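## Task

Join the two printed parts so the assembly looks like the finished example on the stand. The robot must not tip over or be left leaning, and nothing may be knocked over or moved out of the work area.

## Robot and tools

Robot: a Dexmate Vega. It has a three-wheeled base (two steered front wheels, a passive rear caster), a torso that folds like a Z (thigh, shank, chest), a head with a camera, and two 7-joint arms, each ending in a two-finger gripper with a wrist camera. Cameras: head_camera (896x560), left_wrist_camera and right_wrist_camera (672x420). Nothing prevents a tip-over, and a fallen robot stays down.

Frames (metres). Base frame: origin on the floor at the base's turning point, x forward, y left, z up. chest, left_hand and right_hand are reported in it. A hand point lies between the fingers, 0.033 m short of the closed tips; fingers run along the hand's z axis, close along its y, and the camera sits on the back (-x). Reported hand positions can be off, more so far out. base_odometry is in the odometry frame (the base frame at the scene's start) and counts only wheel turns, so slip looks like travel; heading in rad, left positive.

move: one action per call; every argument except cameras belongs to the action. An action holds base, joints or both (optionally speeds or min_time_s), or target alone (optionally with min_time_s). No action: just state and images.
- base: a single key, each a relative offset from where the base last reported itself. translate_m: metres, forward +, -2 to 2. strafe_m: metres, left +, -2 to 2 (heading may drift ~0.02 rad). rotate_rad: radians, counter-clockwise from above +, -3.2 to 3.2. Front wheels first steer (up to ~1.1 s).
- joints: an object of absolute joint targets, one number per named joint, radians. Torso: torso_hip_rad 0 to 1.57, torso_knee_rad 0 to 3.141, torso_waist_rad -1.57 to 1.57 (chest forward lean = knee - hip - waist). Arms: left_/right_ shoulder_pitch, shoulder_yaw, upper_arm_roll, elbow, forearm_roll, wrist_pitch, wrist_yaw, each suffixed _rad; gripper left_gripper_rad/right_gripper_rad 0 (shut) to 0.785, per-finger angle. Signs: left shoulder pitch + lowers the arm, right shoulder pitch - lowers it; left wrist pitch + tips the hand down, right - does. Head: head_pan_rad (left +), head_tilt_rad, head_camera_tilt_rad (+ looks down). Torso presets (hip, knee, waist): stand 0.469, 1.617, 1.048 (start); stand_high 0.78, 1.57, 0.44; lean_20 0.52, 1.05, 0.18; lean_45 0.52, 1.05, -0.26; low_lean_45 0, 0, -0.79. Arm fold, in the key order above: left 1, 0.5, -0.6, -2.5, 0, -0.9, 0; right -1, -0.5, 0.6, -2.5, 0, 0.9, 0. Fold the arms before going to low_lean_45.
- target: an absolute hand pose for one hand, base frame. side "left" or "right"; x, y, z in m (-3 to 3); pitch_deg (90 fingers down, 0 level; -30 to 95); heading_deg (0 fingers forward, + counter-clockwise); roll_deg (default 0, jaw line level; + clockwise seen from behind); heading/roll -360 to 360. line_only true demands a straight path or refusal. The pose is checked only against the robot, not the scene; a failing check moves nothing. Paths that are not straight swing as an arc and may flip the hand. If told "short (part of ...)", resend the same target.
- speeds: lower top speeds per base key: translate_m/strafe_m 0.04-0.3 m/s, rotate_rad 0.1-0.6 rad/s.
- min_time_s: 0.1 to 8 s, minimum duration for arm and head motions.
- cameras: list of names or ["all"]; omitted gives all only when there is no action.
Unknown keys make a call invalid; out-of-range values get it refused. After a refusal or a stop, the rest of that reply's move, wait and finished_scene calls are skipped.

Results: "move" reads done or the worst status. base_status/joint_status: done, off_target (resting away, may still push), contact_stop (arm pushed near full torque ~0.6 s; whole arm group halts), contact_stop_at_<key>, time_out, not_followed (self-collision check withheld targets; see "joint command not followed", "cause:", "pose unreachable"), limit_stop_at_motor_heat. Hand status: reached (within 10 mm, 2 degrees), short with error, refused with reason. on_its_own lists uncommanded behaviour. turned_by_wheels and turned_by_imu count turning since the last result; an IMU turn above 0.03 rad after a straight or sideways drive means the base likely bumped something. base_tilt gives forward/right lean in degrees (about 2 degrees bias). Joint torques follow arm joint order; Motor temperatures per arm. Watch for MOTOR HOT (65 °C), OVER-TEMPERATURE FAULT (80 °C) and TORQUE FAULT.

wait: seconds 0 to 10, optional cameras; robot keeps its last commands. zoom_image: camera name and region [x0, y0, x1, y1] in that image's pixels, at most 504 per side, only on the latest images. read_manual: licence texts only. finished_scene: scene number; ends the scene irreversibly, and the assembly must stay correct without the robot.

Gripper: pads open in a V; gap at the hand point is about 0.24 x angle - 0.002 m. Commanded angle does not prove a grasp. Squeezing harder than needed can eject an object; thin things slip. Loads sink ~0.02 m in the soft fingers; ~4 kg limit.

Avoid: arms striking or pressing each other (can end the scene), gripping the other arm's fingers, driving into furniture (the base does not stop), unfolding arms into the table or base, dropping or flinging parts, hard hits, pushing things off the work area, leaning so far the robot tips. After any stop, back the arm off before pausing, since pressing heats motors. The scene keeps running while you think.

Each tool is called as name(argument=value, ...), one argument or row to a line, values as JSON.

## Session

move(
)

Scene clock: 0.00 s.
Joint torques (N m): no reading
Motor temperatures (°C): left_arm=[31 29 29 30 32 37 40] | right_arm=[29 29 30 33 35 37 35]
base_odometry: x=+0.000 y=+0.000 heading=+0.000
turned_by_wheels: +0.000
turned_by_imu: +0.000
base_tilt: forward=-0.5 right=+0.1
base_status: not commanded
joint_positions: torso_hip_rad=+0.469 torso_knee_rad=+1.617 torso_waist_rad=+1.048 left_shoulder_pitch_rad=+2.208 left_shoulder_yaw_rad=+0.019 left_upper_arm_roll_rad=-0.010 left_elbow_rad=-1.105 left_forearm_roll_rad=-0.012 left_wrist_pitch_rad=-0.481 left_wrist_yaw_rad=-0.018 left_gripper_rad=+0.005 right_shoulder_pitch_rad=-2.202 right_shoulder_yaw_rad=+0.012 right_upper_arm_roll_rad=+0.007 right_elbow_rad=-1.107 right_forearm_roll_rad=-0.015 right_wrist_pitch_rad=+0.483 right_wrist_yaw_rad=+0.000 right_gripper_rad=+0.005 head_pan_rad=+0.000 head_tilt_rad=+0.000 head_camera_tilt_rad=+0.000
joint_status: not commanded
chest: x=-0.0111 y=+0.0000 z=+1.4155 quat_wxyz=(+0.999, +0.000, +0.050, +0.000) (m; base frame)
left_hand: x=+0.1672 y=+0.2407 z=+0.6208 quat_wxyz=(+0.412, +0.004, +0.911, +0.000) pitch_deg=+41.3 heading_deg=-0.2 roll_deg=+0.4 back=up (m; base frame)
right_hand: x=+0.1739 y=-0.2265 z=+0.6230 quat_wxyz=(+0.417, -0.001, +0.909, +0.000) pitch_deg=+40.8 heading_deg=+0.0 roll_deg=-0.1 back=up (m; base frame)
pictures: head_camera, left_wrist_camera, right_wrist_camera

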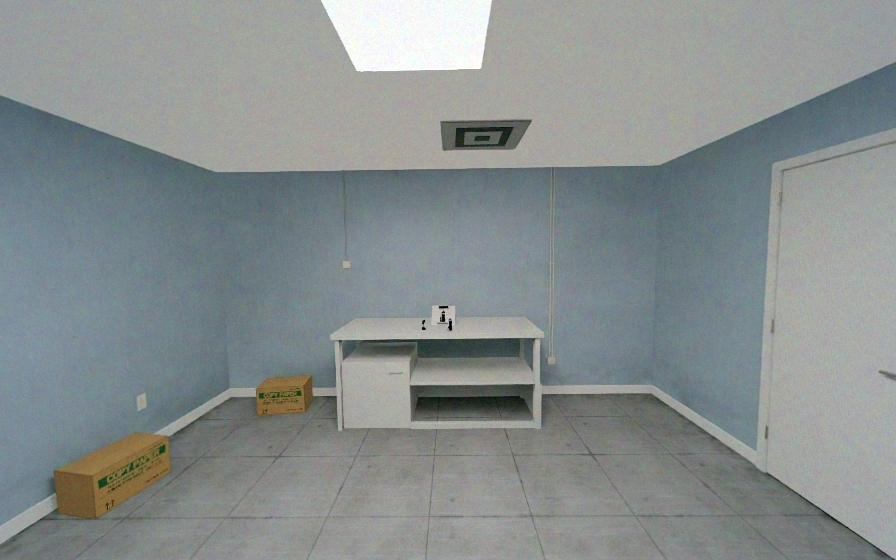

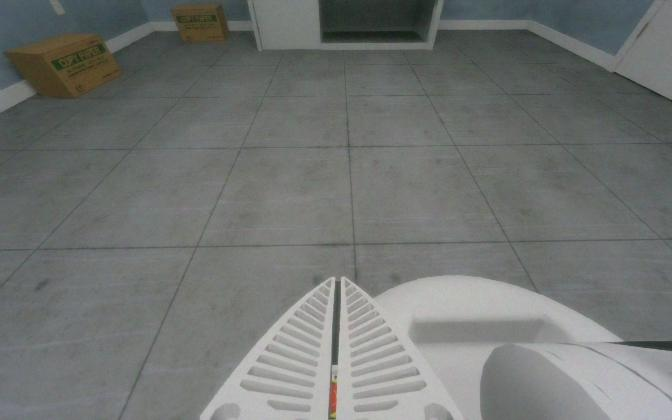

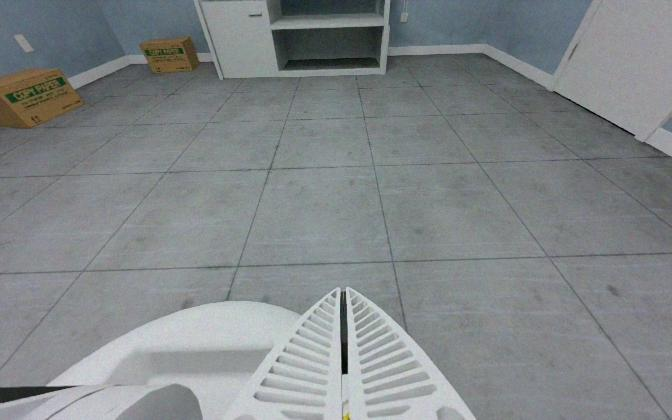

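zoom_image(
  camera="head_camera",
  region=[320, 290, 560, 440],
)

zoom_image(
  camera="head_camera",
  region=[405, 296, 475, 340],
)

Scaled by 2.100 from the camera's 896x560 image, which has a finer 960x600 frame.

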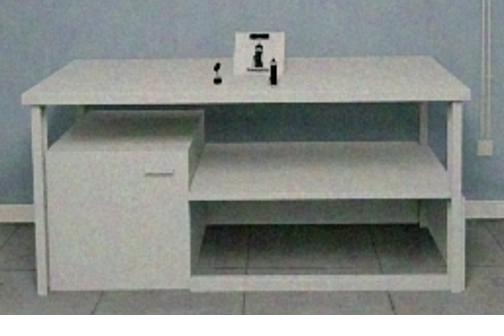

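Scaled by 7.200 from the camera's 896x560 image, which has a finer 960x600 frame.

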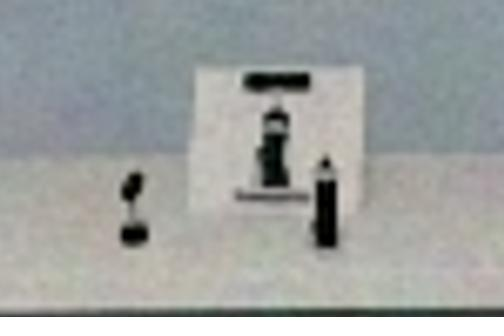

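move(
  base={"translate_m": 1.7},
  joints={"head_camera_tilt_rad": 0.5},
  cameras=["head_camera"],
)

zoom_image(
  camera="head_camera",
  region=[340, 180, 560, 340],
)

Scene clock: 8.17 s.
Joint torques (N m): left_arm=[4.4 -0.68 0.52 -0.6 0.17 -2.25 0.28] | right_arm=[-4.33 -0.51 0.25 -1.65 0.23 0.92 -0.22]
move: done
base_odometry: x=+1.700 y=-0.001 heading=+0.000
turned_by_wheels: +0.000
turned_by_imu: -0.002
base_tilt: forward=-0.4 right=+0.2
base_status: done
joint_positions: torso_hip_rad=+0.469 torso_knee_rad=+1.617 torso_waist_rad=+1.048 left_shoulder_pitch_rad=+2.208 left_shoulder_yaw_rad=+0.019 left_upper_arm_roll_rad=-0.010 left_elbow_rad=-1.105 left_forearm_roll_rad=-0.012 left_wrist_pitch_rad=-0.481 left_wrist_yaw_rad=-0.018 left_gripper_rad=+0.005 right_shoulder_pitch_rad=-2.202 right_shoulder_yaw_rad=+0.012 right_upper_arm_roll_rad=+0.007 right_elbow_rad=-1.107 right_forearm_roll_rad=-0.015 right_wrist_pitch_rad=+0.483 right_wrist_yaw_rad=+0.000 right_gripper_rad=+0.005 head_pan_rad=+0.000 head_tilt_rad=+0.000 head_camera_tilt_rad=+0.500
joint_status: all done
chest: x=-0.0111 y=+0.0000 z=+1.4155 quat_wxyz=(+0.999, +0.000, +0.050, +0.000) (m; base frame)
left_hand: x=+0.1672 y=+0.2407 z=+0.6208 quat_wxyz=(+0.412, +0.004, +0.911, +0.000) pitch_deg=+41.3 heading_deg=-0.2 roll_deg=+0.4 back=up (m; base frame)
right_hand: x=+0.1739 y=-0.2265 z=+0.6230 quat_wxyz=(+0.417, -0.001, +0.909, +0.000) pitch_deg=+40.8 heading_deg=+0.0 roll_deg=-0.1 back=up (m; base frame)
pictures: head_camera

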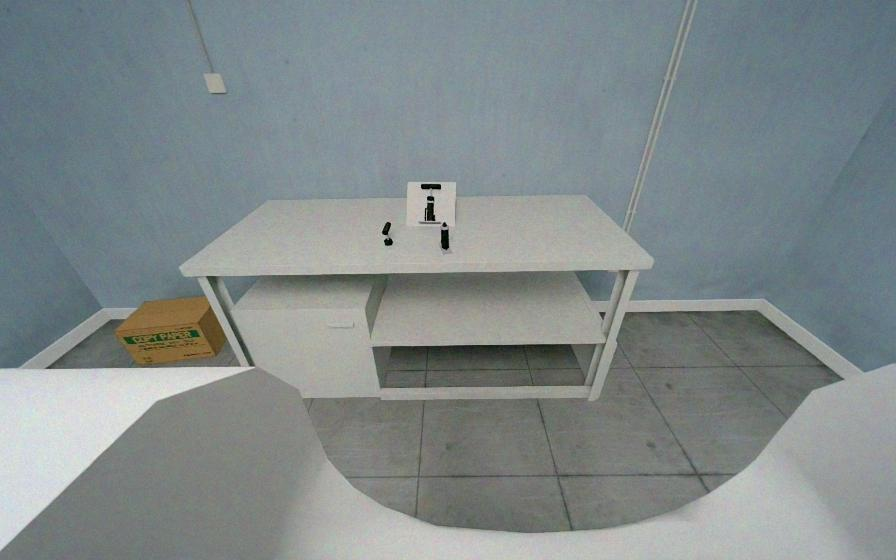

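Scaled by 2.291 from the camera's 896x560 image, which has a finer 960x600 frame.

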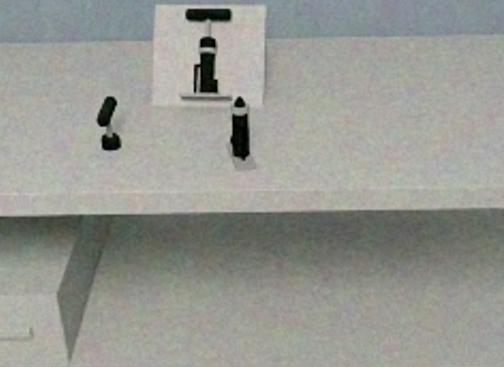

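move(
  target={"side":"left","x":0.4,"y":0.3,"z":1.1,"pitch_deg":45,"heading_deg":0},
)

move(
  target={"side":"right","x":0.4,"y":-0.3,"z":1.1,"pitch_deg":45,"heading_deg":0},
)

move(
  base={"translate_m": 0.55},
  joints={"head_camera_tilt_rad": 0.75},
  cameras=["all"],
)

zoom_image(
  camera="head_camera",
  region=[300, 150, 540, 340],
)

Scene clock: 15.43 s.
Joint torques (N m): left_arm=[2.54 3.61 -10.75 -1.74 0.74 0.47 -0.45] | right_arm=[-5.31 1.2 0.56 -3.45 -0.17 1.86 0.06]
move: done
base_odometry: x=+1.700 y=-0.001 heading=+0.000
turned_by_wheels: +0.000
turned_by_imu: -0.002
base_tilt: forward=-0.3 right=+0.1
base_status: not commanded
joint_positions: torso_hip_rad=+0.469 torso_knee_rad=+1.617 torso_waist_rad=+1.048 left_shoulder_pitch_rad=+2.846 left_shoulder_yaw_rad=+1.276 left_upper_arm_roll_rad=-1.161 left_elbow_rad=-2.612 left_forearm_roll_rad=+1.195 left_wrist_pitch_rad=-0.480 left_wrist_yaw_rad=-0.901 left_gripper_rad=+0.005 right_shoulder_pitch_rad=-2.202 right_shoulder_yaw_rad=+0.012 right_upper_arm_roll_rad=+0.007 right_elbow_rad=-1.107 right_forearm_roll_rad=-0.015 right_wrist_pitch_rad=+0.483 right_wrist_yaw_rad=+0.000 right_gripper_rad=+0.005 head_pan_rad=+0.000 head_tilt_rad=+0.000 head_camera_tilt_rad=+0.500
joint_status: not commanded
chest: x=-0.0111 y=+0.0000 z=+1.4155 quat_wxyz=(+0.999, +0.000, +0.050, +0.000) (m; base frame)
left_hand: x=+0.3994 y=+0.3021 z=+1.0980 quat_wxyz=(+0.001, +0.925, +0.004, +0.380) pitch_deg=+45.3 heading_deg=+0.1 roll_deg=-0.5 back=down (m; base frame)
left_hand_status: reached (checked arc [a long move; over the whole arc the hand travels 0.64 m to end 0.54 m from its start, up to 0.15 m off the straight line; left_elbow_rad turns most, 1.51 rad; on the way or at its end the hand turns up to 180 deg from its attitude at the start], planned for 5.1 s): 3 mm and 0.6 deg off.
right_hand: x=+0.1739 y=-0.2265 z=+0.6230 quat_wxyz=(+0.417, +0.000, +0.909, +0.000) pitch_deg=+40.8 heading_deg=+0.0 roll_deg=-0.1 back=up (m; base frame)
pictures: none

Scene clock: 21.90 s.
Joint torques (N m): left_arm=[0.15 4.36 -8.24 -1.07 1.17 0.72 -0.3] | right_arm=[-2.51 -2.73 10.68 -2.59 -0.44 -1.12 0.08]
move: done
base_odometry: x=+1.700 y=-0.001 heading=+0.000
turned_by_wheels: +0.000
turned_by_imu: -0.002
base_tilt: forward=-0.2 right=+0.2
base_status: not commanded
joint_positions: torso_hip_rad=+0.469 torso_knee_rad=+1.617 torso_waist_rad=+1.048 left_shoulder_pitch_rad=+2.848 left_shoulder_yaw_rad=+1.280 left_upper_arm_roll_rad=-1.165 left_elbow_rad=-2.617 left_forearm_roll_rad=+1.199 left_wrist_pitch_rad=-0.480 left_wrist_yaw_rad=-0.904 left_gripper_rad=+0.005 right_shoulder_pitch_rad=-2.808 right_shoulder_yaw_rad=-1.269 right_upper_arm_roll_rad=+1.133 right_elbow_rad=-2.613 right_forearm_roll_rad=-1.192 right_wrist_pitch_rad=+0.494 right_wrist_yaw_rad=+0.907 right_gripper_rad=+0.005 head_pan_rad=+0.000 head_tilt_rad=+0.000 head_camera_tilt_rad=+0.500
joint_status: not commanded
chest: x=-0.0111 y=+0.0000 z=+1.4155 quat_wxyz=(+0.999, +0.000, +0.050, +0.000) (m; base frame)
left_hand: x=+0.3999 y=+0.3000 z=+1.0999 quat_wxyz=(+0.000, +0.924, +0.000, +0.383) pitch_deg=+45.0 heading_deg=+0.0 roll_deg=+0.0 back=down (m; base frame)
right_hand: x=+0.3994 y=-0.3020 z=+1.0980 quat_wxyz=(+0.001, -0.925, +0.004, -0.380) pitch_deg=+45.3 heading_deg=+0.0 roll_deg=+0.5 back=down (m; base frame)
right_hand_status: reached (checked arc [a long move; over the whole arc the hand travels 0.63 m to end 0.53 m from its start, up to 0.15 m off the straight line; right_elbow_rad turns most, 1.51 rad; on the way or at its end the hand turns up to 180 deg from its attitude at the start], planned for 5.1 s): 3 mm and 0.6 deg off.
pictures: none

Scene clock: 25.33 s.
Joint torques (N m): left_arm=[1.94 3.18 -9.74 -2.05 0.75 0.87 -0.17] | right_arm=[-1.86 -4.24 11.07 -2.82 -0.45 -0.79 -0.08]
move: done
base_odometry: x=+2.250 y=-0.001 heading=+0.001
turned_by_wheels: +0.000
turned_by_imu: -0.001
base_tilt: forward=-0.3 right=+0.1
base_status: done
joint_positions: torso_hip_rad=+0.469 torso_knee_rad=+1.617 torso_waist_rad=+1.048 left_shoulder_pitch_rad=+2.848 left_shoulder_yaw_rad=+1.280 left_upper_arm_roll_rad=-1.165 left_elbow_rad=-2.617 left_forearm_roll_rad=+1.199 left_wrist_pitch_rad=-0.480 left_wrist_yaw_rad=-0.904 left_gripper_rad=+0.005 right_shoulder_pitch_rad=-2.810 right_shoulder_yaw_rad=-1.273 right_upper_arm_roll_rad=+1.137 right_elbow_rad=-2.618 right_forearm_roll_rad=-1.195 right_wrist_pitch_rad=+0.494 right_wrist_yaw_rad=+0.910 right_gripper_rad=+0.005 head_pan_rad=+0.000 head_tilt_rad=+0.000 head_camera_tilt_rad=+0.750
joint_status: all done
chest: x=-0.0110 y=+0.0000 z=+1.4155 quat_wxyz=(+0.999, +0.000, +0.050, +0.000) (m; base frame)
left_hand: x=+0.3999 y=+0.3000 z=+1.0998 quat_wxyz=(+0.000, +0.924, +0.000, +0.382) pitch_deg=+45.0 heading_deg=+0.0 roll_deg=+0.0 back=down (m; base frame)
right_hand: x=+0.3999 y=-0.3000 z=+1.0998 quat_wxyz=(+0.000, -0.924, +0.000, -0.382) pitch_deg=+45.0 heading_deg=+0.0 roll_deg=+0.0 back=down (m; base frame)
pictures: head_camera, left_wrist_camera, right_wrist_camera

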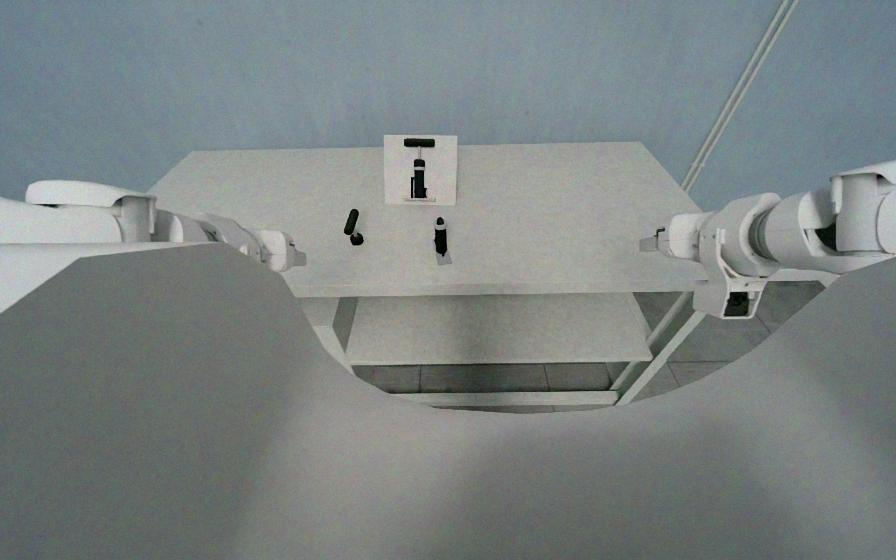

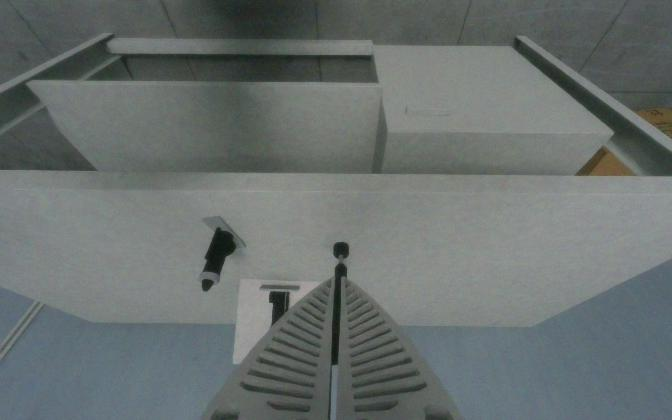

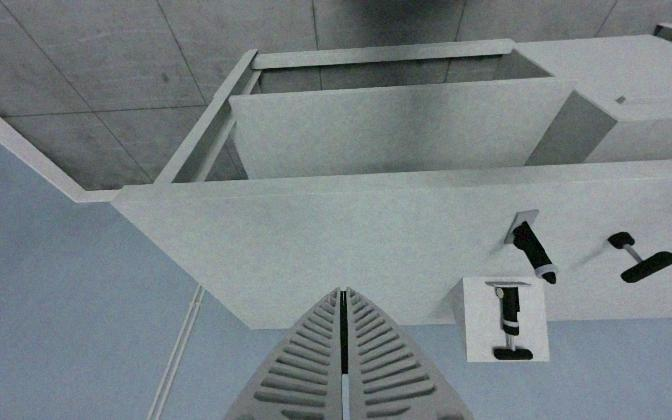

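Scaled by 2.100 from the camera's 896x560 image, which has a finer 960x600 frame.

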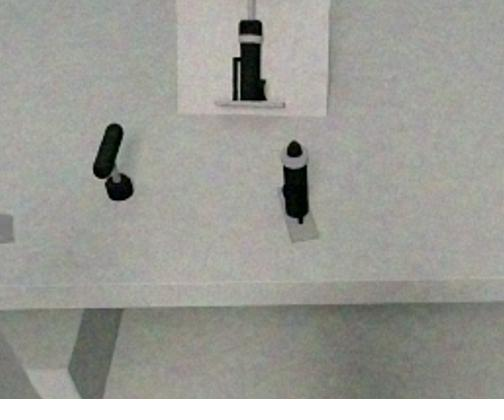

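zoom_image(
  camera="right_wrist_camera",
  region=[450, 190, 672, 370],
)

zoom_image(
  camera="head_camera",
  region=[380, 130, 470, 210],
)

zoom_image(
  camera="head_camera",
  region=[400, 200, 480, 270],
)

zoom_image(
  camera="head_camera",
  region=[320, 195, 400, 265],
)

Scaled by 2.270 from the camera's 672x420 image, which has a finer 960x600 frame.

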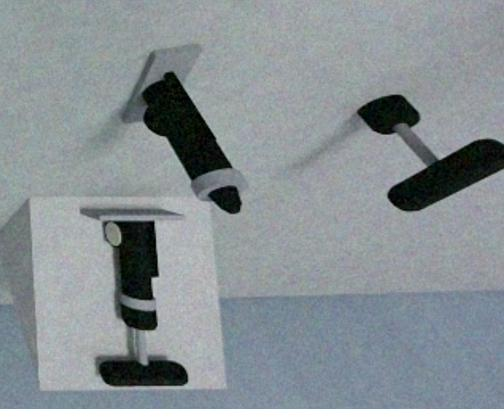

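Scaled by 5.600 from the camera's 896x560 image, which has a finer 960x600 frame.

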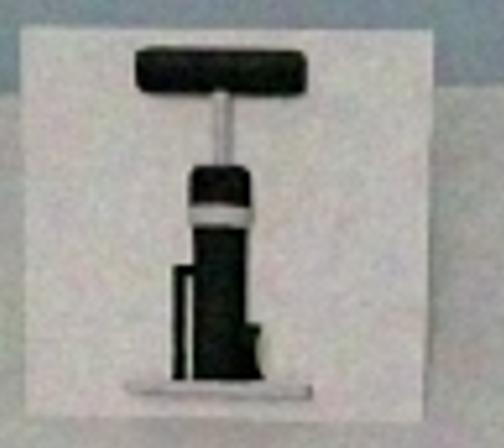

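Scaled by 6.300 from the camera's 896x560 image, which has a finer 960x600 frame.

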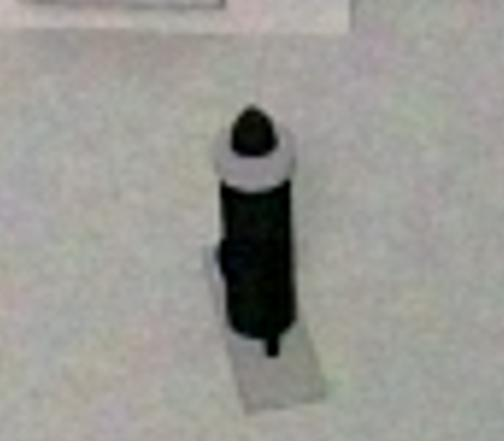

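Scaled by 6.300 from the camera's 896x560 image, which has a finer 960x600 frame.

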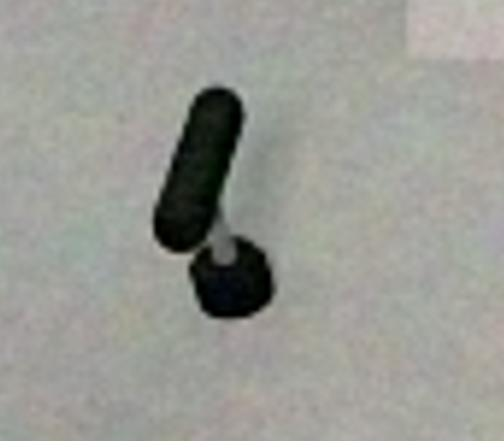

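move(
  base={"translate_m": 0.1},
  cameras=["head_camera"],
)

move(
  target={"side":"left","x":0.52,"y":0.25,"z":1.1,"pitch_deg":88,"heading_deg":0},
  cameras=["all"],
)

Scene clock: 29.00 s.
Joint torques (N m): left_arm=[1.62 4.03 -9.52 -0.98 0.96 0.91 -0.2] | right_arm=[-2.91 -0.52 11.31 -3.33 -0.13 -0.61 0.25]
move: done
base_odometry: x=+2.350 y=-0.001 heading=+0.001
turned_by_wheels: +0.000
turned_by_imu: -0.001
base_tilt: forward=-0.4 right=+0.4
base_status: done
joint_positions: torso_hip_rad=+0.469 torso_knee_rad=+1.617 torso_waist_rad=+1.048 left_shoulder_pitch_rad=+2.848 left_shoulder_yaw_rad=+1.280 left_upper_arm_roll_rad=-1.165 left_elbow_rad=-2.617 left_forearm_roll_rad=+1.199 left_wrist_pitch_rad=-0.480 left_wrist_yaw_rad=-0.904 left_gripper_rad=+0.005 right_shoulder_pitch_rad=-2.810 right_shoulder_yaw_rad=-1.273 right_upper_arm_roll_rad=+1.137 right_elbow_rad=-2.618 right_forearm_roll_rad=-1.195 right_wrist_pitch_rad=+0.494 right_wrist_yaw_rad=+0.910 right_gripper_rad=+0.005 head_pan_rad=+0.000 head_tilt_rad=+0.000 head_camera_tilt_rad=+0.750
joint_status: not commanded
chest: x=-0.0110 y=+0.0000 z=+1.4155 quat_wxyz=(+0.999, +0.000, +0.050, +0.000) (m; base frame)
left_hand: x=+0.4000 y=+0.3000 z=+1.0998 quat_wxyz=(+0.000, +0.924, +0.000, +0.382) pitch_deg=+45.0 heading_deg=+0.0 roll_deg=+0.0 back=down (m; base frame)
right_hand: x=+0.3999 y=-0.3000 z=+1.0998 quat_wxyz=(+0.000, -0.924, +0.000, -0.382) pitch_deg=+45.0 heading_deg=+0.0 roll_deg=+0.0 back=down (m; base frame)
pictures: head_camera

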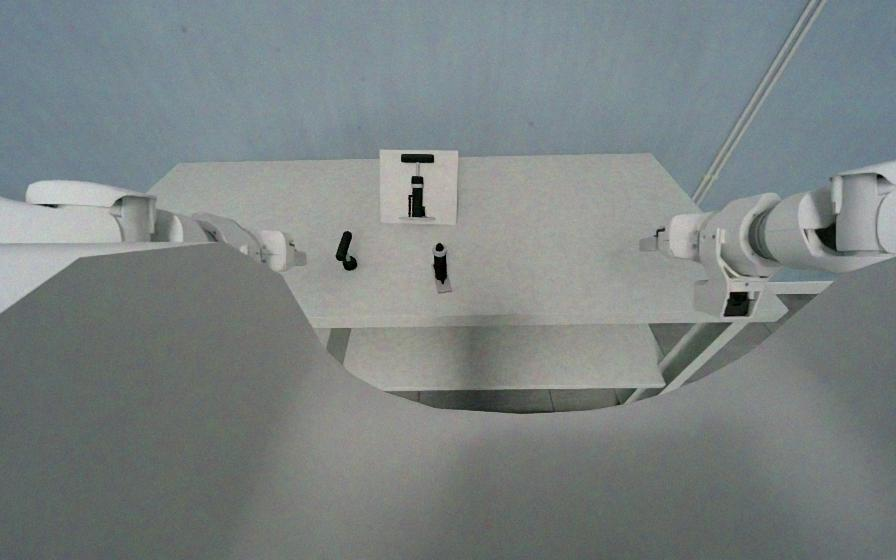

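Scene clock: 40.33 s.
Joint torques (N m): left_arm=[-26.19 -3.19 -7.33 3.21 -1.06 0.23 -0.28] | right_arm=[-2.78 -1.02 11.85 -3.31 -0.64 -0.71 -0.25]
move: short
base_odometry: x=+2.350 y=-0.001 heading=+0.001
turned_by_wheels: +0.000
turned_by_imu: -0.003
base_tilt: forward=-0.2 right=+0.3
base_status: not commanded
joint_positions: torso_hip_rad=+0.469 torso_knee_rad=+1.617 torso_waist_rad=+1.048 left_shoulder_pitch_rad=-0.212 left_shoulder_yaw_rad=+0.875 left_upper_arm_roll_rad=+1.746 left_elbow_rad=-1.385 left_forearm_roll_rad=+0.111 left_wrist_pitch_rad=-1.067 left_wrist_yaw_rad=-1.342 left_gripper_rad=+0.005 right_shoulder_pitch_rad=-2.810 right_shoulder_yaw_rad=-1.273 right_upper_arm_roll_rad=+1.137 right_elbow_rad=-2.618 right_forearm_roll_rad=-1.195 right_wrist_pitch_rad=+0.494 right_wrist_yaw_rad=+0.910 right_gripper_rad=+0.005 head_pan_rad=+0.000 head_tilt_rad=+0.000 head_camera_tilt_rad=+0.750
joint_status: not commanded
chest: x=-0.0110 y=+0.0000 z=+1.4155 quat_wxyz=(+0.999, +0.000, +0.050, +0.000) (m; base frame)
left_hand: x=+0.5165 y=+0.2406 z=+1.0911 quat_wxyz=(+0.010, +1.000, -0.004, +0.015) pitch_deg=+88.0 heading_deg=-0.4 roll_deg=+0.0 (m; base frame)
left_hand_status: short (part of a checked arc of 10.1 s [no straight line was possible; over the whole arc the hand travels 0.48 m to end 0.13 m from its start, up to 0.18 m off the straight line; left_shoulder_pitch_rad turns most, 3.10 rad; on the way or at its end the hand turns up to 46 deg from its attitude at the start], the rest not played, planned for 9.9 s): 13 mm and 1.2 deg off.
right_hand: x=+0.3999 y=-0.3000 z=+1.0998 quat_wxyz=(+0.000, -0.924, +0.000, -0.382) pitch_deg=+45.0 heading_deg=+0.0 roll_deg=+0.0 back=down (m; base frame)
pictures: head_camera, left_wrist_camera, right_wrist_camera

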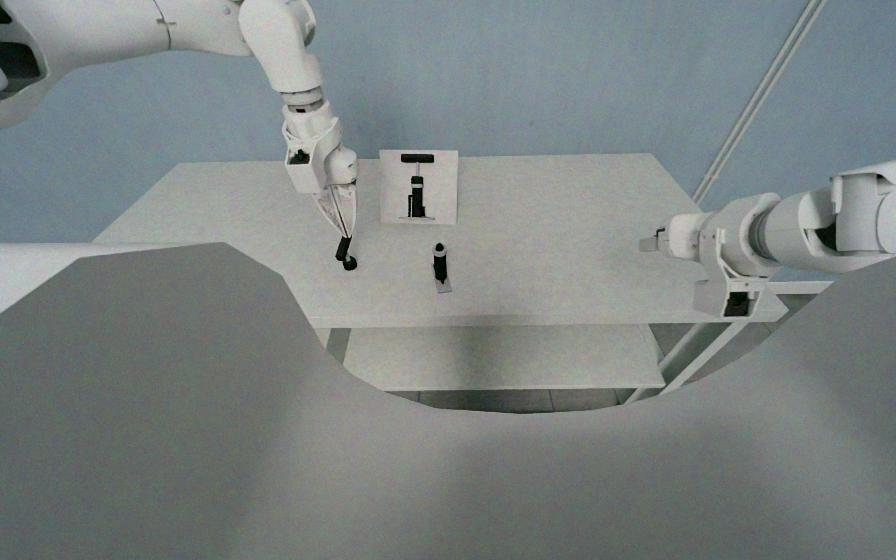

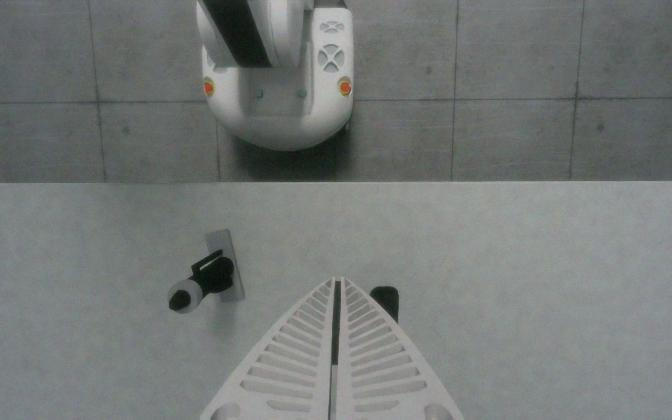

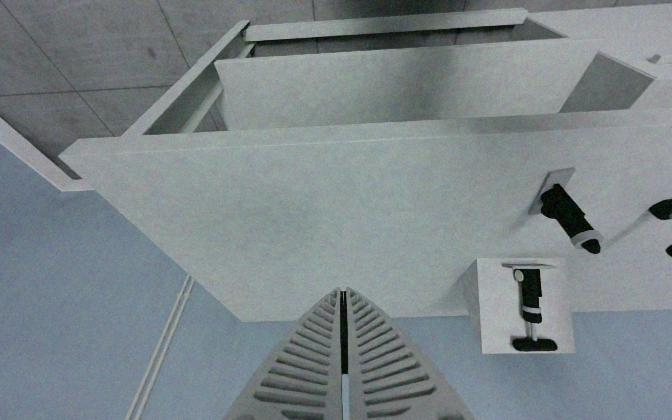

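move(
  target={"side":"left","x":0.45,"y":0.24,"z":1.1,"pitch_deg":90,"heading_deg":0},
  cameras=["all"],
)

zoom_image(
  camera="left_wrist_camera",
  region=[150, 180, 450, 360],
)

Scene clock: 44.37 s.
Joint torques (N m): left_arm=[-25.49 2.63 -7.66 1.4 -1.18 -0.11 -0.27] | right_arm=[-0.34 -1.55 12.78 -1.78 -0.58 -0.6 0.26]
move: done
base_odometry: x=+2.350 y=-0.001 heading=+0.001
turned_by_wheels: +0.000
turned_by_imu: -0.001
base_tilt: forward=-0.2 right=+0.2
base_status: not commanded
joint_positions: torso_hip_rad=+0.469 torso_knee_rad=+1.617 torso_waist_rad=+1.048 left_shoulder_pitch_rad=-0.387 left_shoulder_yaw_rad=+1.030 left_upper_arm_roll_rad=+1.937 left_elbow_rad=-1.734 left_forearm_roll_rad=+0.048 left_wrist_pitch_rad=-0.890 left_wrist_yaw_rad=-1.348 left_gripper_rad=+0.005 right_shoulder_pitch_rad=-2.810 right_shoulder_yaw_rad=-1.273 right_upper_arm_roll_rad=+1.137 right_elbow_rad=-2.618 right_forearm_roll_rad=-1.195 right_wrist_pitch_rad=+0.494 right_wrist_yaw_rad=+0.910 right_gripper_rad=+0.005 head_pan_rad=+0.000 head_tilt_rad=+0.000 head_camera_tilt_rad=+0.750
joint_status: not commanded
chest: x=-0.0110 y=+0.0000 z=+1.4155 quat_wxyz=(+0.999, +0.000, +0.050, +0.000) (m; base frame)
left_hand: x=+0.4509 y=+0.2400 z=+1.0998 quat_wxyz=(+0.000, +1.000, +0.000, +0.000) pitch_deg=+90.0 heading_deg=+0.0 roll_deg=+0.0 (m; base frame)
left_hand_status: reached (straight line, planned for 1.4 s): 1 mm and 0.0 deg off.
right_hand: x=+0.3999 y=-0.3000 z=+1.0998 quat_wxyz=(+0.000, -0.924, +0.000, -0.382) pitch_deg=+45.0 heading_deg=+0.0 roll_deg=+0.0 back=down (m; base frame)
pictures: head_camera, left_wrist_camera, right_wrist_camera

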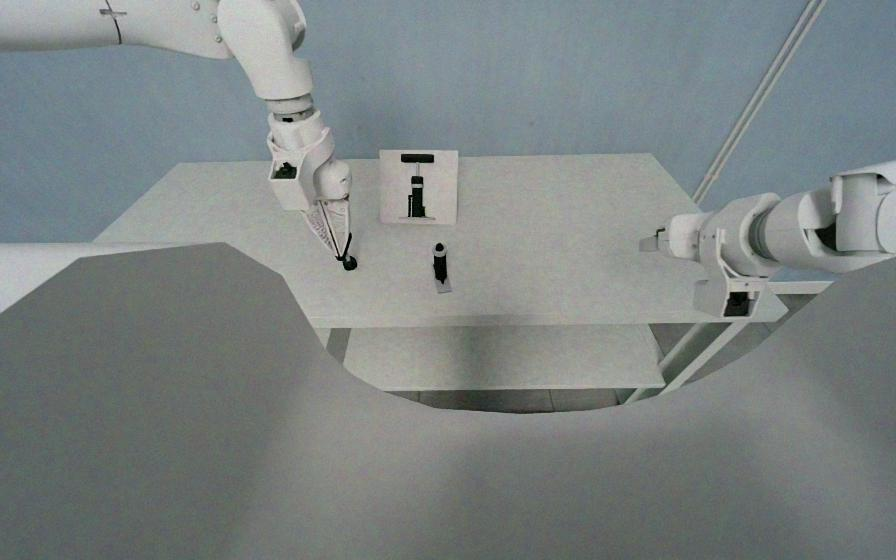

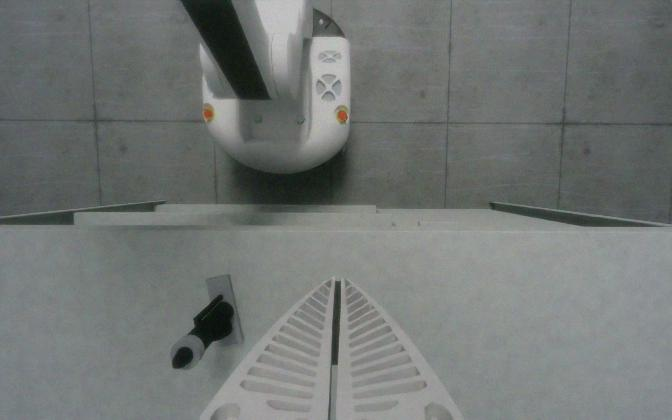

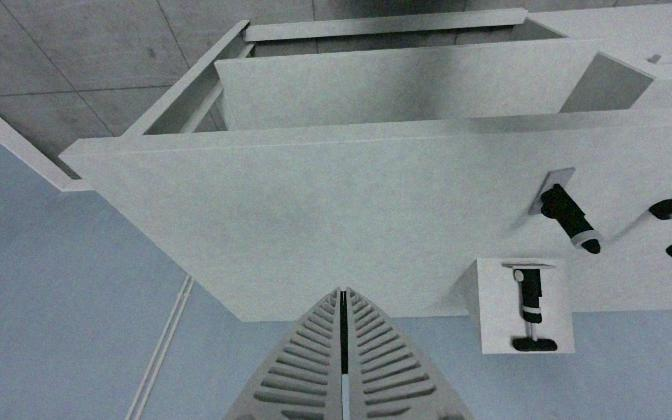

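Scaled by 1.680 from the camera's 672x420 image, which has a finer 960x600 frame.

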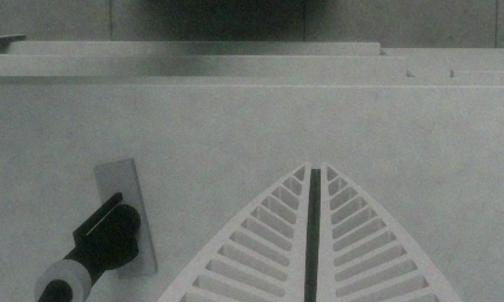

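move(
  target={"side":"left","x":0.45,"y":0.14,"z":1.1,"pitch_deg":90,"heading_deg":0},
  cameras=["head_camera","left_wrist_camera"],
)

zoom_image(
  camera="left_wrist_camera",
  region=[150, 220, 450, 420],
)

Scene clock: 48.07 s.
Joint torques (N m): left_arm=[-12.31 -4.51 -10.57 0.27 -1.29 -0.43 -0.3] | right_arm=[-3.43 -0.05 12.25 -3.8 -0.04 -1.47 0.27]
move: done
base_odometry: x=+2.350 y=-0.001 heading=+0.001
turned_by_wheels: +0.000
turned_by_imu: -0.001
base_tilt: forward=-0.1 right=+0.0
base_status: not commanded
joint_positions: torso_hip_rad=+0.469 torso_knee_rad=+1.617 torso_waist_rad=+1.048 left_shoulder_pitch_rad=-0.374 left_shoulder_yaw_rad=+0.813 left_upper_arm_roll_rad=+1.917 left_elbow_rad=-1.771 left_forearm_roll_rad=-0.021 left_wrist_pitch_rad=-0.647 left_wrist_yaw_rad=-1.348 left_gripper_rad=+0.005 right_shoulder_pitch_rad=-2.810 right_shoulder_yaw_rad=-1.273 right_upper_arm_roll_rad=+1.137 right_elbow_rad=-2.618 right_forearm_roll_rad=-1.195 right_wrist_pitch_rad=+0.494 right_wrist_yaw_rad=+0.910 right_gripper_rad=+0.005 head_pan_rad=+0.000 head_tilt_rad=+0.000 head_camera_tilt_rad=+0.750
joint_status: not commanded
chest: x=-0.0110 y=+0.0000 z=+1.4155 quat_wxyz=(+0.999, +0.000, +0.050, +0.000) (m; base frame)
left_hand: x=+0.4503 y=+0.1420 z=+1.1000 quat_wxyz=(+0.000, +1.000, +0.000, +0.000) pitch_deg=+90.0 heading_deg=+0.0 roll_deg=+0.0 (m; base frame)
left_hand_status: reached (straight line, planned for 1.1 s): 2 mm and 0.0 deg off.
right_hand: x=+0.3999 y=-0.3000 z=+1.0998 quat_wxyz=(+0.000, -0.924, +0.000, -0.382) pitch_deg=+45.0 heading_deg=+0.0 roll_deg=+0.0 back=down (m; base frame)
pictures: head_camera, left_wrist_camera

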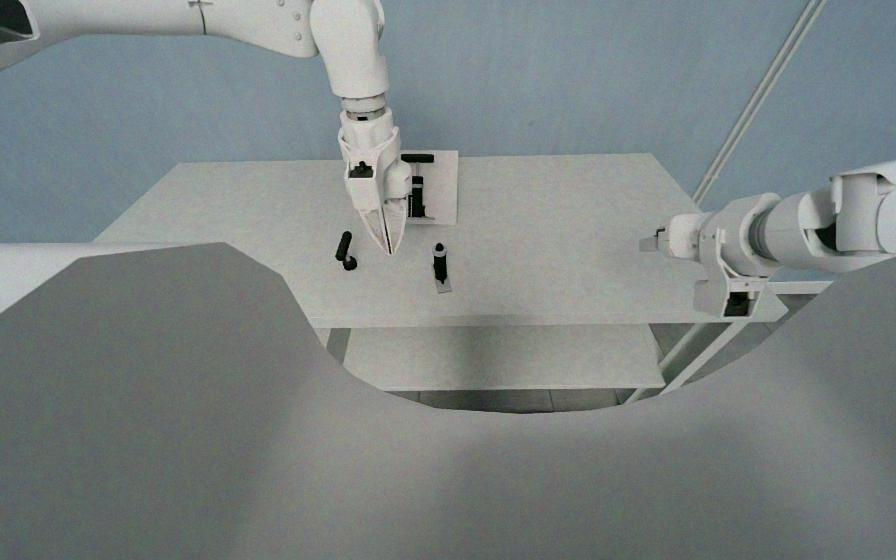

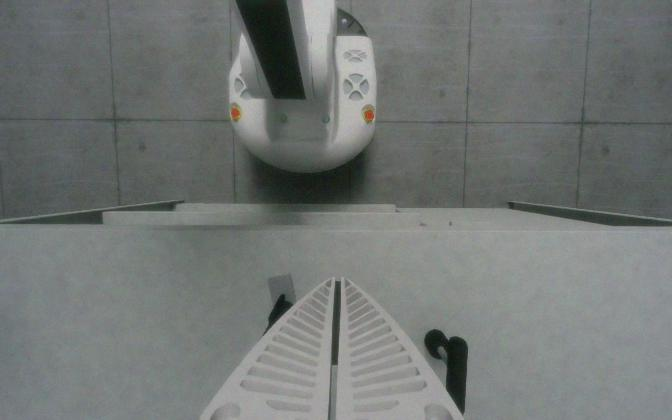

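Scaled by 1.680 from the camera's 672x420 image, which has a finer 960x600 frame.

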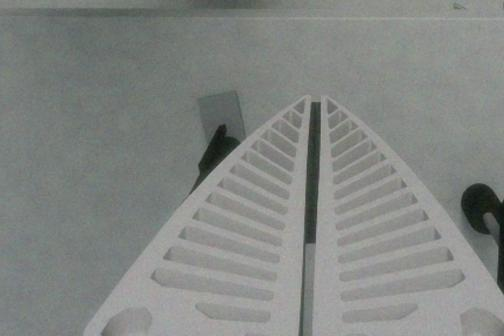

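move(
  target={"side":"left","x":0.68,"y":0.28,"z":1.1,"pitch_deg":90,"heading_deg":0},
  cameras=["left_wrist_camera"],
)

zoom_image(
  camera="left_wrist_camera",
  region=[300, 130, 480, 280],
)

zoom_image(
  camera="left_wrist_camera",
  region=[120, 130, 300, 280],
)

Scene clock: 50.67 s.
Joint torques (N m): left_arm=[-13.99 -0.94 -11.6 1.39 -0.88 0.04 -0.07] | right_arm=[-1.67 -2.06 12.65 -2.75 -0.12 -1.09 0.45]
move: refused
base_odometry: x=+2.350 y=-0.001 heading=+0.001
turned_by_wheels: +0.000
turned_by_imu: -0.001
base_tilt: forward=-0.3 right=+0.4
base_status: not commanded
joint_positions: torso_hip_rad=+0.469 torso_knee_rad=+1.617 torso_waist_rad=+1.048 left_shoulder_pitch_rad=-0.374 left_shoulder_yaw_rad=+0.808 left_upper_arm_roll_rad=+1.917 left_elbow_rad=-1.771 left_forearm_roll_rad=-0.023 left_wrist_pitch_rad=-0.642 left_wrist_yaw_rad=-1.348 left_gripper_rad=+0.005 right_shoulder_pitch_rad=-2.810 right_shoulder_yaw_rad=-1.273 right_upper_arm_roll_rad=+1.137 right_elbow_rad=-2.618 right_forearm_roll_rad=-1.195 right_wrist_pitch_rad=+0.494 right_wrist_yaw_rad=+0.910 right_gripper_rad=+0.005 head_pan_rad=+0.000 head_tilt_rad=+0.000 head_camera_tilt_rad=+0.750
joint_status: not commanded
chest: x=-0.0110 y=+0.0000 z=+1.4155 quat_wxyz=(+0.999, +0.000, +0.050, +0.000) (m; base frame)
left_hand: x=+0.4500 y=+0.1401 z=+1.0999 quat_wxyz=(+0.000, +1.000, +0.000, +0.000) pitch_deg=+90.0 heading_deg=+0.0 roll_deg=+0.0 (m; base frame)
left_hand_status: refused: no posture of the arm gets there (out of reach): the closest leaves the hand 3.5 cm and 25 deg from the pose. Nothing moved. At pitch 60 a posture exists at this place; the way there is not checked.
right_hand: x=+0.3999 y=-0.3000 z=+1.0998 quat_wxyz=(+0.000, -0.924, +0.000, -0.382) pitch_deg=+45.0 heading_deg=+0.0 roll_deg=+0.0 back=down (m; base frame)
pictures: left_wrist_camera

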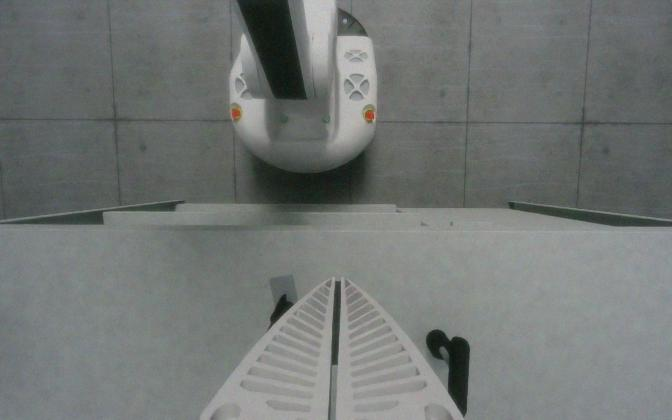

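Scaled by 2.800 from the camera's 672x420 image, which has a finer 960x600 frame.

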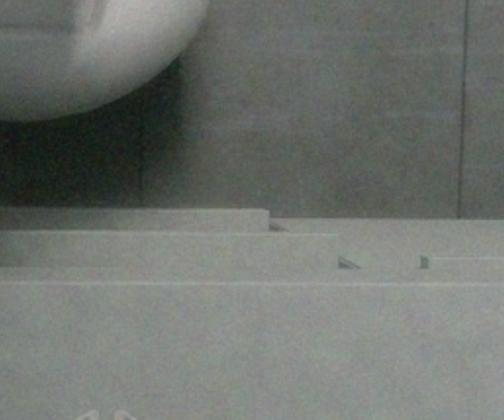

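Scaled by 2.800 from the camera's 672x420 image, which has a finer 960x600 frame.

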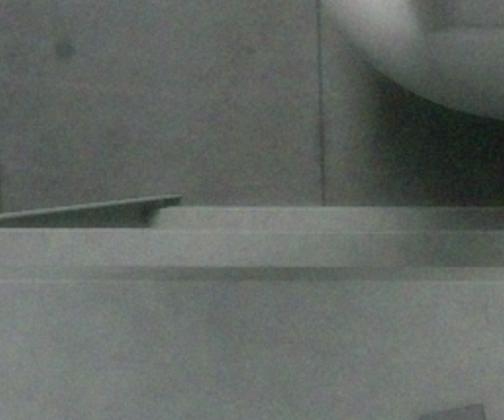

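move(
  target={"side":"left","x":0.45,"y":0.25,"z":1.22,"pitch_deg":85,"heading_deg":0},
)

move(
  joints={"torso_waist_rad":0.75,"head_camera_tilt_rad":0.6},
)

move(
  target={"side":"left","x":0.70,"y":0.29,"z":1.12,"pitch_deg":90,"heading_deg":0},
  cameras=["head_camera","left_wrist_camera"],
)

zoom_image(
  camera="left_wrist_camera",
  region=[280, 120, 460, 270],
)

zoom_image(
  camera="left_wrist_camera",
  region=[120, 130, 300, 280],
)

Scene clock: 54.67 s.
Joint torques (N m): left_arm=[-22.04 -2.98 -7.71 5.1 -1.09 -0.52 -0.32] | right_arm=[-2.01 -1.86 12.39 -2.94 -0.35 -1.44 -0.2]
move: done
base_odometry: x=+2.350 y=-0.001 heading=+0.001
turned_by_wheels: +0.000
turned_by_imu: -0.001
base_tilt: forward=-0.2 right=+0.4
base_status: not commanded
joint_positions: torso_hip_rad=+0.469 torso_knee_rad=+1.617 torso_waist_rad=+1.048 left_shoulder_pitch_rad=-0.864 left_shoulder_yaw_rad=+0.999 left_upper_arm_roll_rad=+2.239 left_elbow_rad=-1.758 left_forearm_roll_rad=-0.148 left_wrist_pitch_rad=-0.942 left_wrist_yaw_rad=-1.348 left_gripper_rad=+0.005 right_shoulder_pitch_rad=-2.810 right_shoulder_yaw_rad=-1.273 right_upper_arm_roll_rad=+1.137 right_elbow_rad=-2.618 right_forearm_roll_rad=-1.195 right_wrist_pitch_rad=+0.494 right_wrist_yaw_rad=+0.910 right_gripper_rad=+0.005 head_pan_rad=+0.000 head_tilt_rad=+0.000 head_camera_tilt_rad=+0.750
joint_status: not commanded
chest: x=-0.0110 y=+0.0000 z=+1.4155 quat_wxyz=(+0.999, +0.000, +0.050, +0.000) (m; base frame)
left_hand: x=+0.4500 y=+0.2490 z=+1.2188 quat_wxyz=(+0.000, +0.999, +0.000, +0.043) pitch_deg=+85.1 heading_deg=+0.0 roll_deg=+0.0 (m; base frame)
left_hand_status: reached (straight line, planned for 1.9 s): 2 mm and 0.1 deg off.
right_hand: x=+0.3999 y=-0.3000 z=+1.0998 quat_wxyz=(+0.000, -0.924, +0.000, -0.382) pitch_deg=+45.0 heading_deg=+0.0 roll_deg=+0.0 back=down (m; base frame)
pictures: none

Scene clock: 57.07 s.
Joint torques (N m): left_arm=[-22.69 0.93 -6.67 2.92 -0.75 -0.54 -0.47] | right_arm=[-1.89 0.58 11.13 -4.8 0.04 -1.35 0]
move: done
base_odometry: x=+2.350 y=-0.001 heading=+0.001
turned_by_wheels: +0.000
turned_by_imu: -0.001
base_tilt: forward=-0.3 right=+0.4
base_status: not commanded
joint_positions: torso_hip_rad=+0.469 torso_knee_rad=+1.617 torso_waist_rad=+0.750 left_shoulder_pitch_rad=-0.869 left_shoulder_yaw_rad=+1.000 left_upper_arm_roll_rad=+2.242 left_elbow_rad=-1.757 left_forearm_roll_rad=-0.149 left_wrist_pitch_rad=-0.945 left_wrist_yaw_rad=-1.348 left_gripper_rad=+0.005 right_shoulder_pitch_rad=-2.810 right_shoulder_yaw_rad=-1.273 right_upper_arm_roll_rad=+1.137 right_elbow_rad=-2.618 right_forearm_roll_rad=-1.196 right_wrist_pitch_rad=+0.494 right_wrist_yaw_rad=+0.910 right_gripper_rad=+0.005 head_pan_rad=+0.000 head_tilt_rad=+0.000 head_camera_tilt_rad=+0.600
joint_status: all done
chest: x=+0.1214 y=+0.0000 z=+1.3999 quat_wxyz=(+0.980, +0.000, +0.198, +0.000) (m; base frame)
left_hand: x=+0.5046 y=+0.2499 z=+1.0775 quat_wxyz=(+0.000, +0.994, +0.000, -0.105) pitch_deg=+77.9 heading_deg=-180.0 roll_deg=+0.0 back=up (m; base frame)
right_hand: x=+0.4216 y=-0.3000 z=+0.9774 quat_wxyz=(+0.000, -0.971, +0.000, -0.241) pitch_deg=+62.1 heading_deg=+0.0 roll_deg=+0.0 back=down (m; base frame)
pictures: none

Scene clock: 68.40 s.
Joint torques (N m): left_arm=[-17.05 -7.91 6.67 4.05 0.96 1.41 1.71] | right_arm=[-4.17 -1.61 10.68 -4.53 -0.38 -1.18 0.29]
move: short
base_odometry: x=+2.350 y=-0.001 heading=+0.001
turned_by_wheels: +0.000
turned_by_imu: -0.003
base_tilt: forward=-0.2 right=+0.2
base_status: not commanded
joint_positions: torso_hip_rad=+0.469 torso_knee_rad=+1.617 torso_waist_rad=+0.750 left_shoulder_pitch_rad=-0.880 left_shoulder_yaw_rad=+0.396 left_upper_arm_roll_rad=-0.819 left_elbow_rad=-1.120 left_forearm_roll_rad=-1.700 left_wrist_pitch_rad=+0.419 left_wrist_yaw_rad=-0.873 left_gripper_rad=+0.005 right_shoulder_pitch_rad=-2.810 right_shoulder_yaw_rad=-1.273 right_upper_arm_roll_rad=+1.137 right_elbow_rad=-2.618 right_forearm_roll_rad=-1.196 right_wrist_pitch_rad=+0.494 right_wrist_yaw_rad=+0.910 right_gripper_rad=+0.005 head_pan_rad=+0.000 head_tilt_rad=+0.000 head_camera_tilt_rad=+0.600
joint_status: not commanded
chest: x=+0.1214 y=+0.0000 z=+1.3999 quat_wxyz=(+0.980, +0.000, +0.198, +0.000) (m; base frame)
left_hand: x=+0.0509 y=+0.7157 z=+1.9044 quat_wxyz=(+0.617, +0.213, -0.533, -0.539) pitch_deg=-20.0 heading_deg=+160.7 roll_deg=-63.0 back=down (m; base frame)
left_hand_status: short (part of a checked arc of 16.6 s [no straight line was possible; over the whole arc the hand travels 3.39 m to end 0.20 m from its start, up to 1.09 m off the straight line; left_upper_arm_roll_rad turns most, 5.19 rad; on the way or at its end the hand turns up to 180 deg from its attitude at the start], the rest not played, planned for 9.9 s): 1104 mm and 115.6 deg off.
right_hand: x=+0.4216 y=-0.3000 z=+0.9774 quat_wxyz=(+0.000, -0.971, +0.000, -0.241) pitch_deg=+62.1 heading_deg=+0.0 roll_deg=+0.0 back=down (m; base frame)
pictures: head_camera, left_wrist_camera

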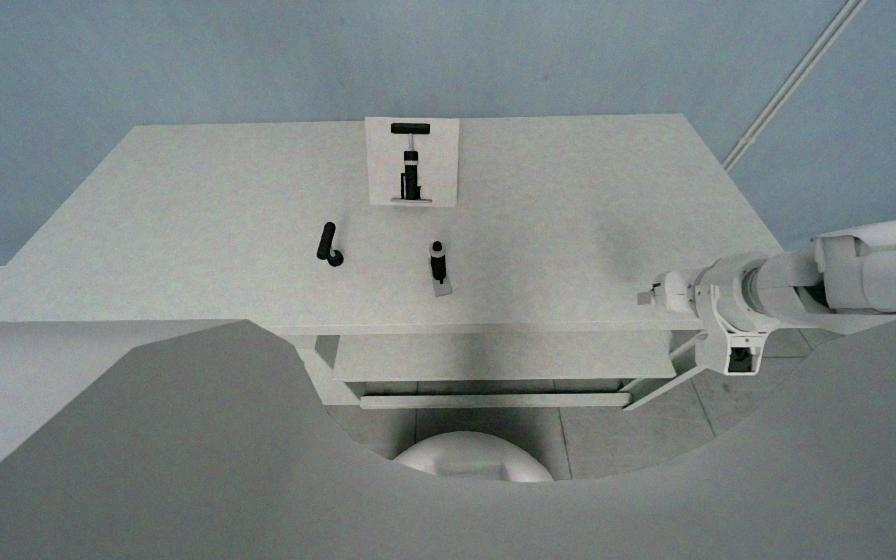

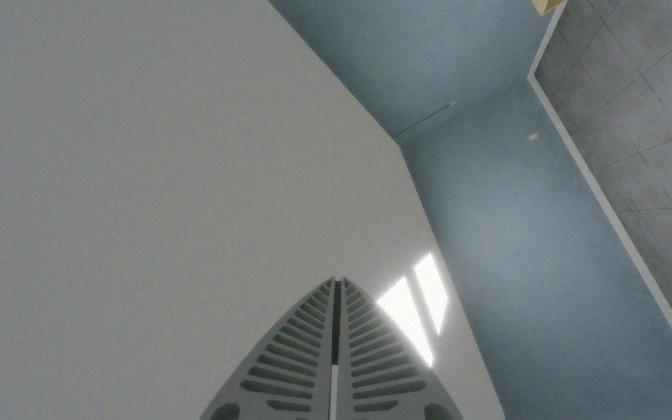

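Scaled by 2.800 from the camera's 672x420 image, which has a finer 960x600 frame.

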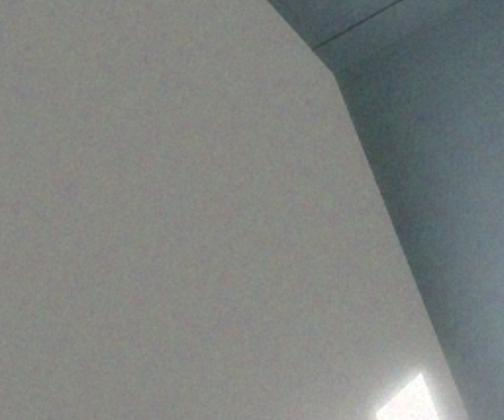

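Scaled by 2.800 from the camera's 672x420 image, which has a finer 960x600 frame.

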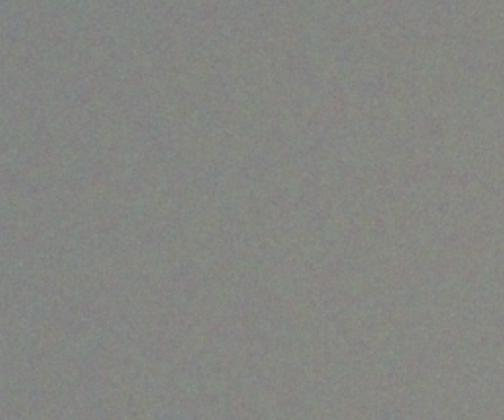

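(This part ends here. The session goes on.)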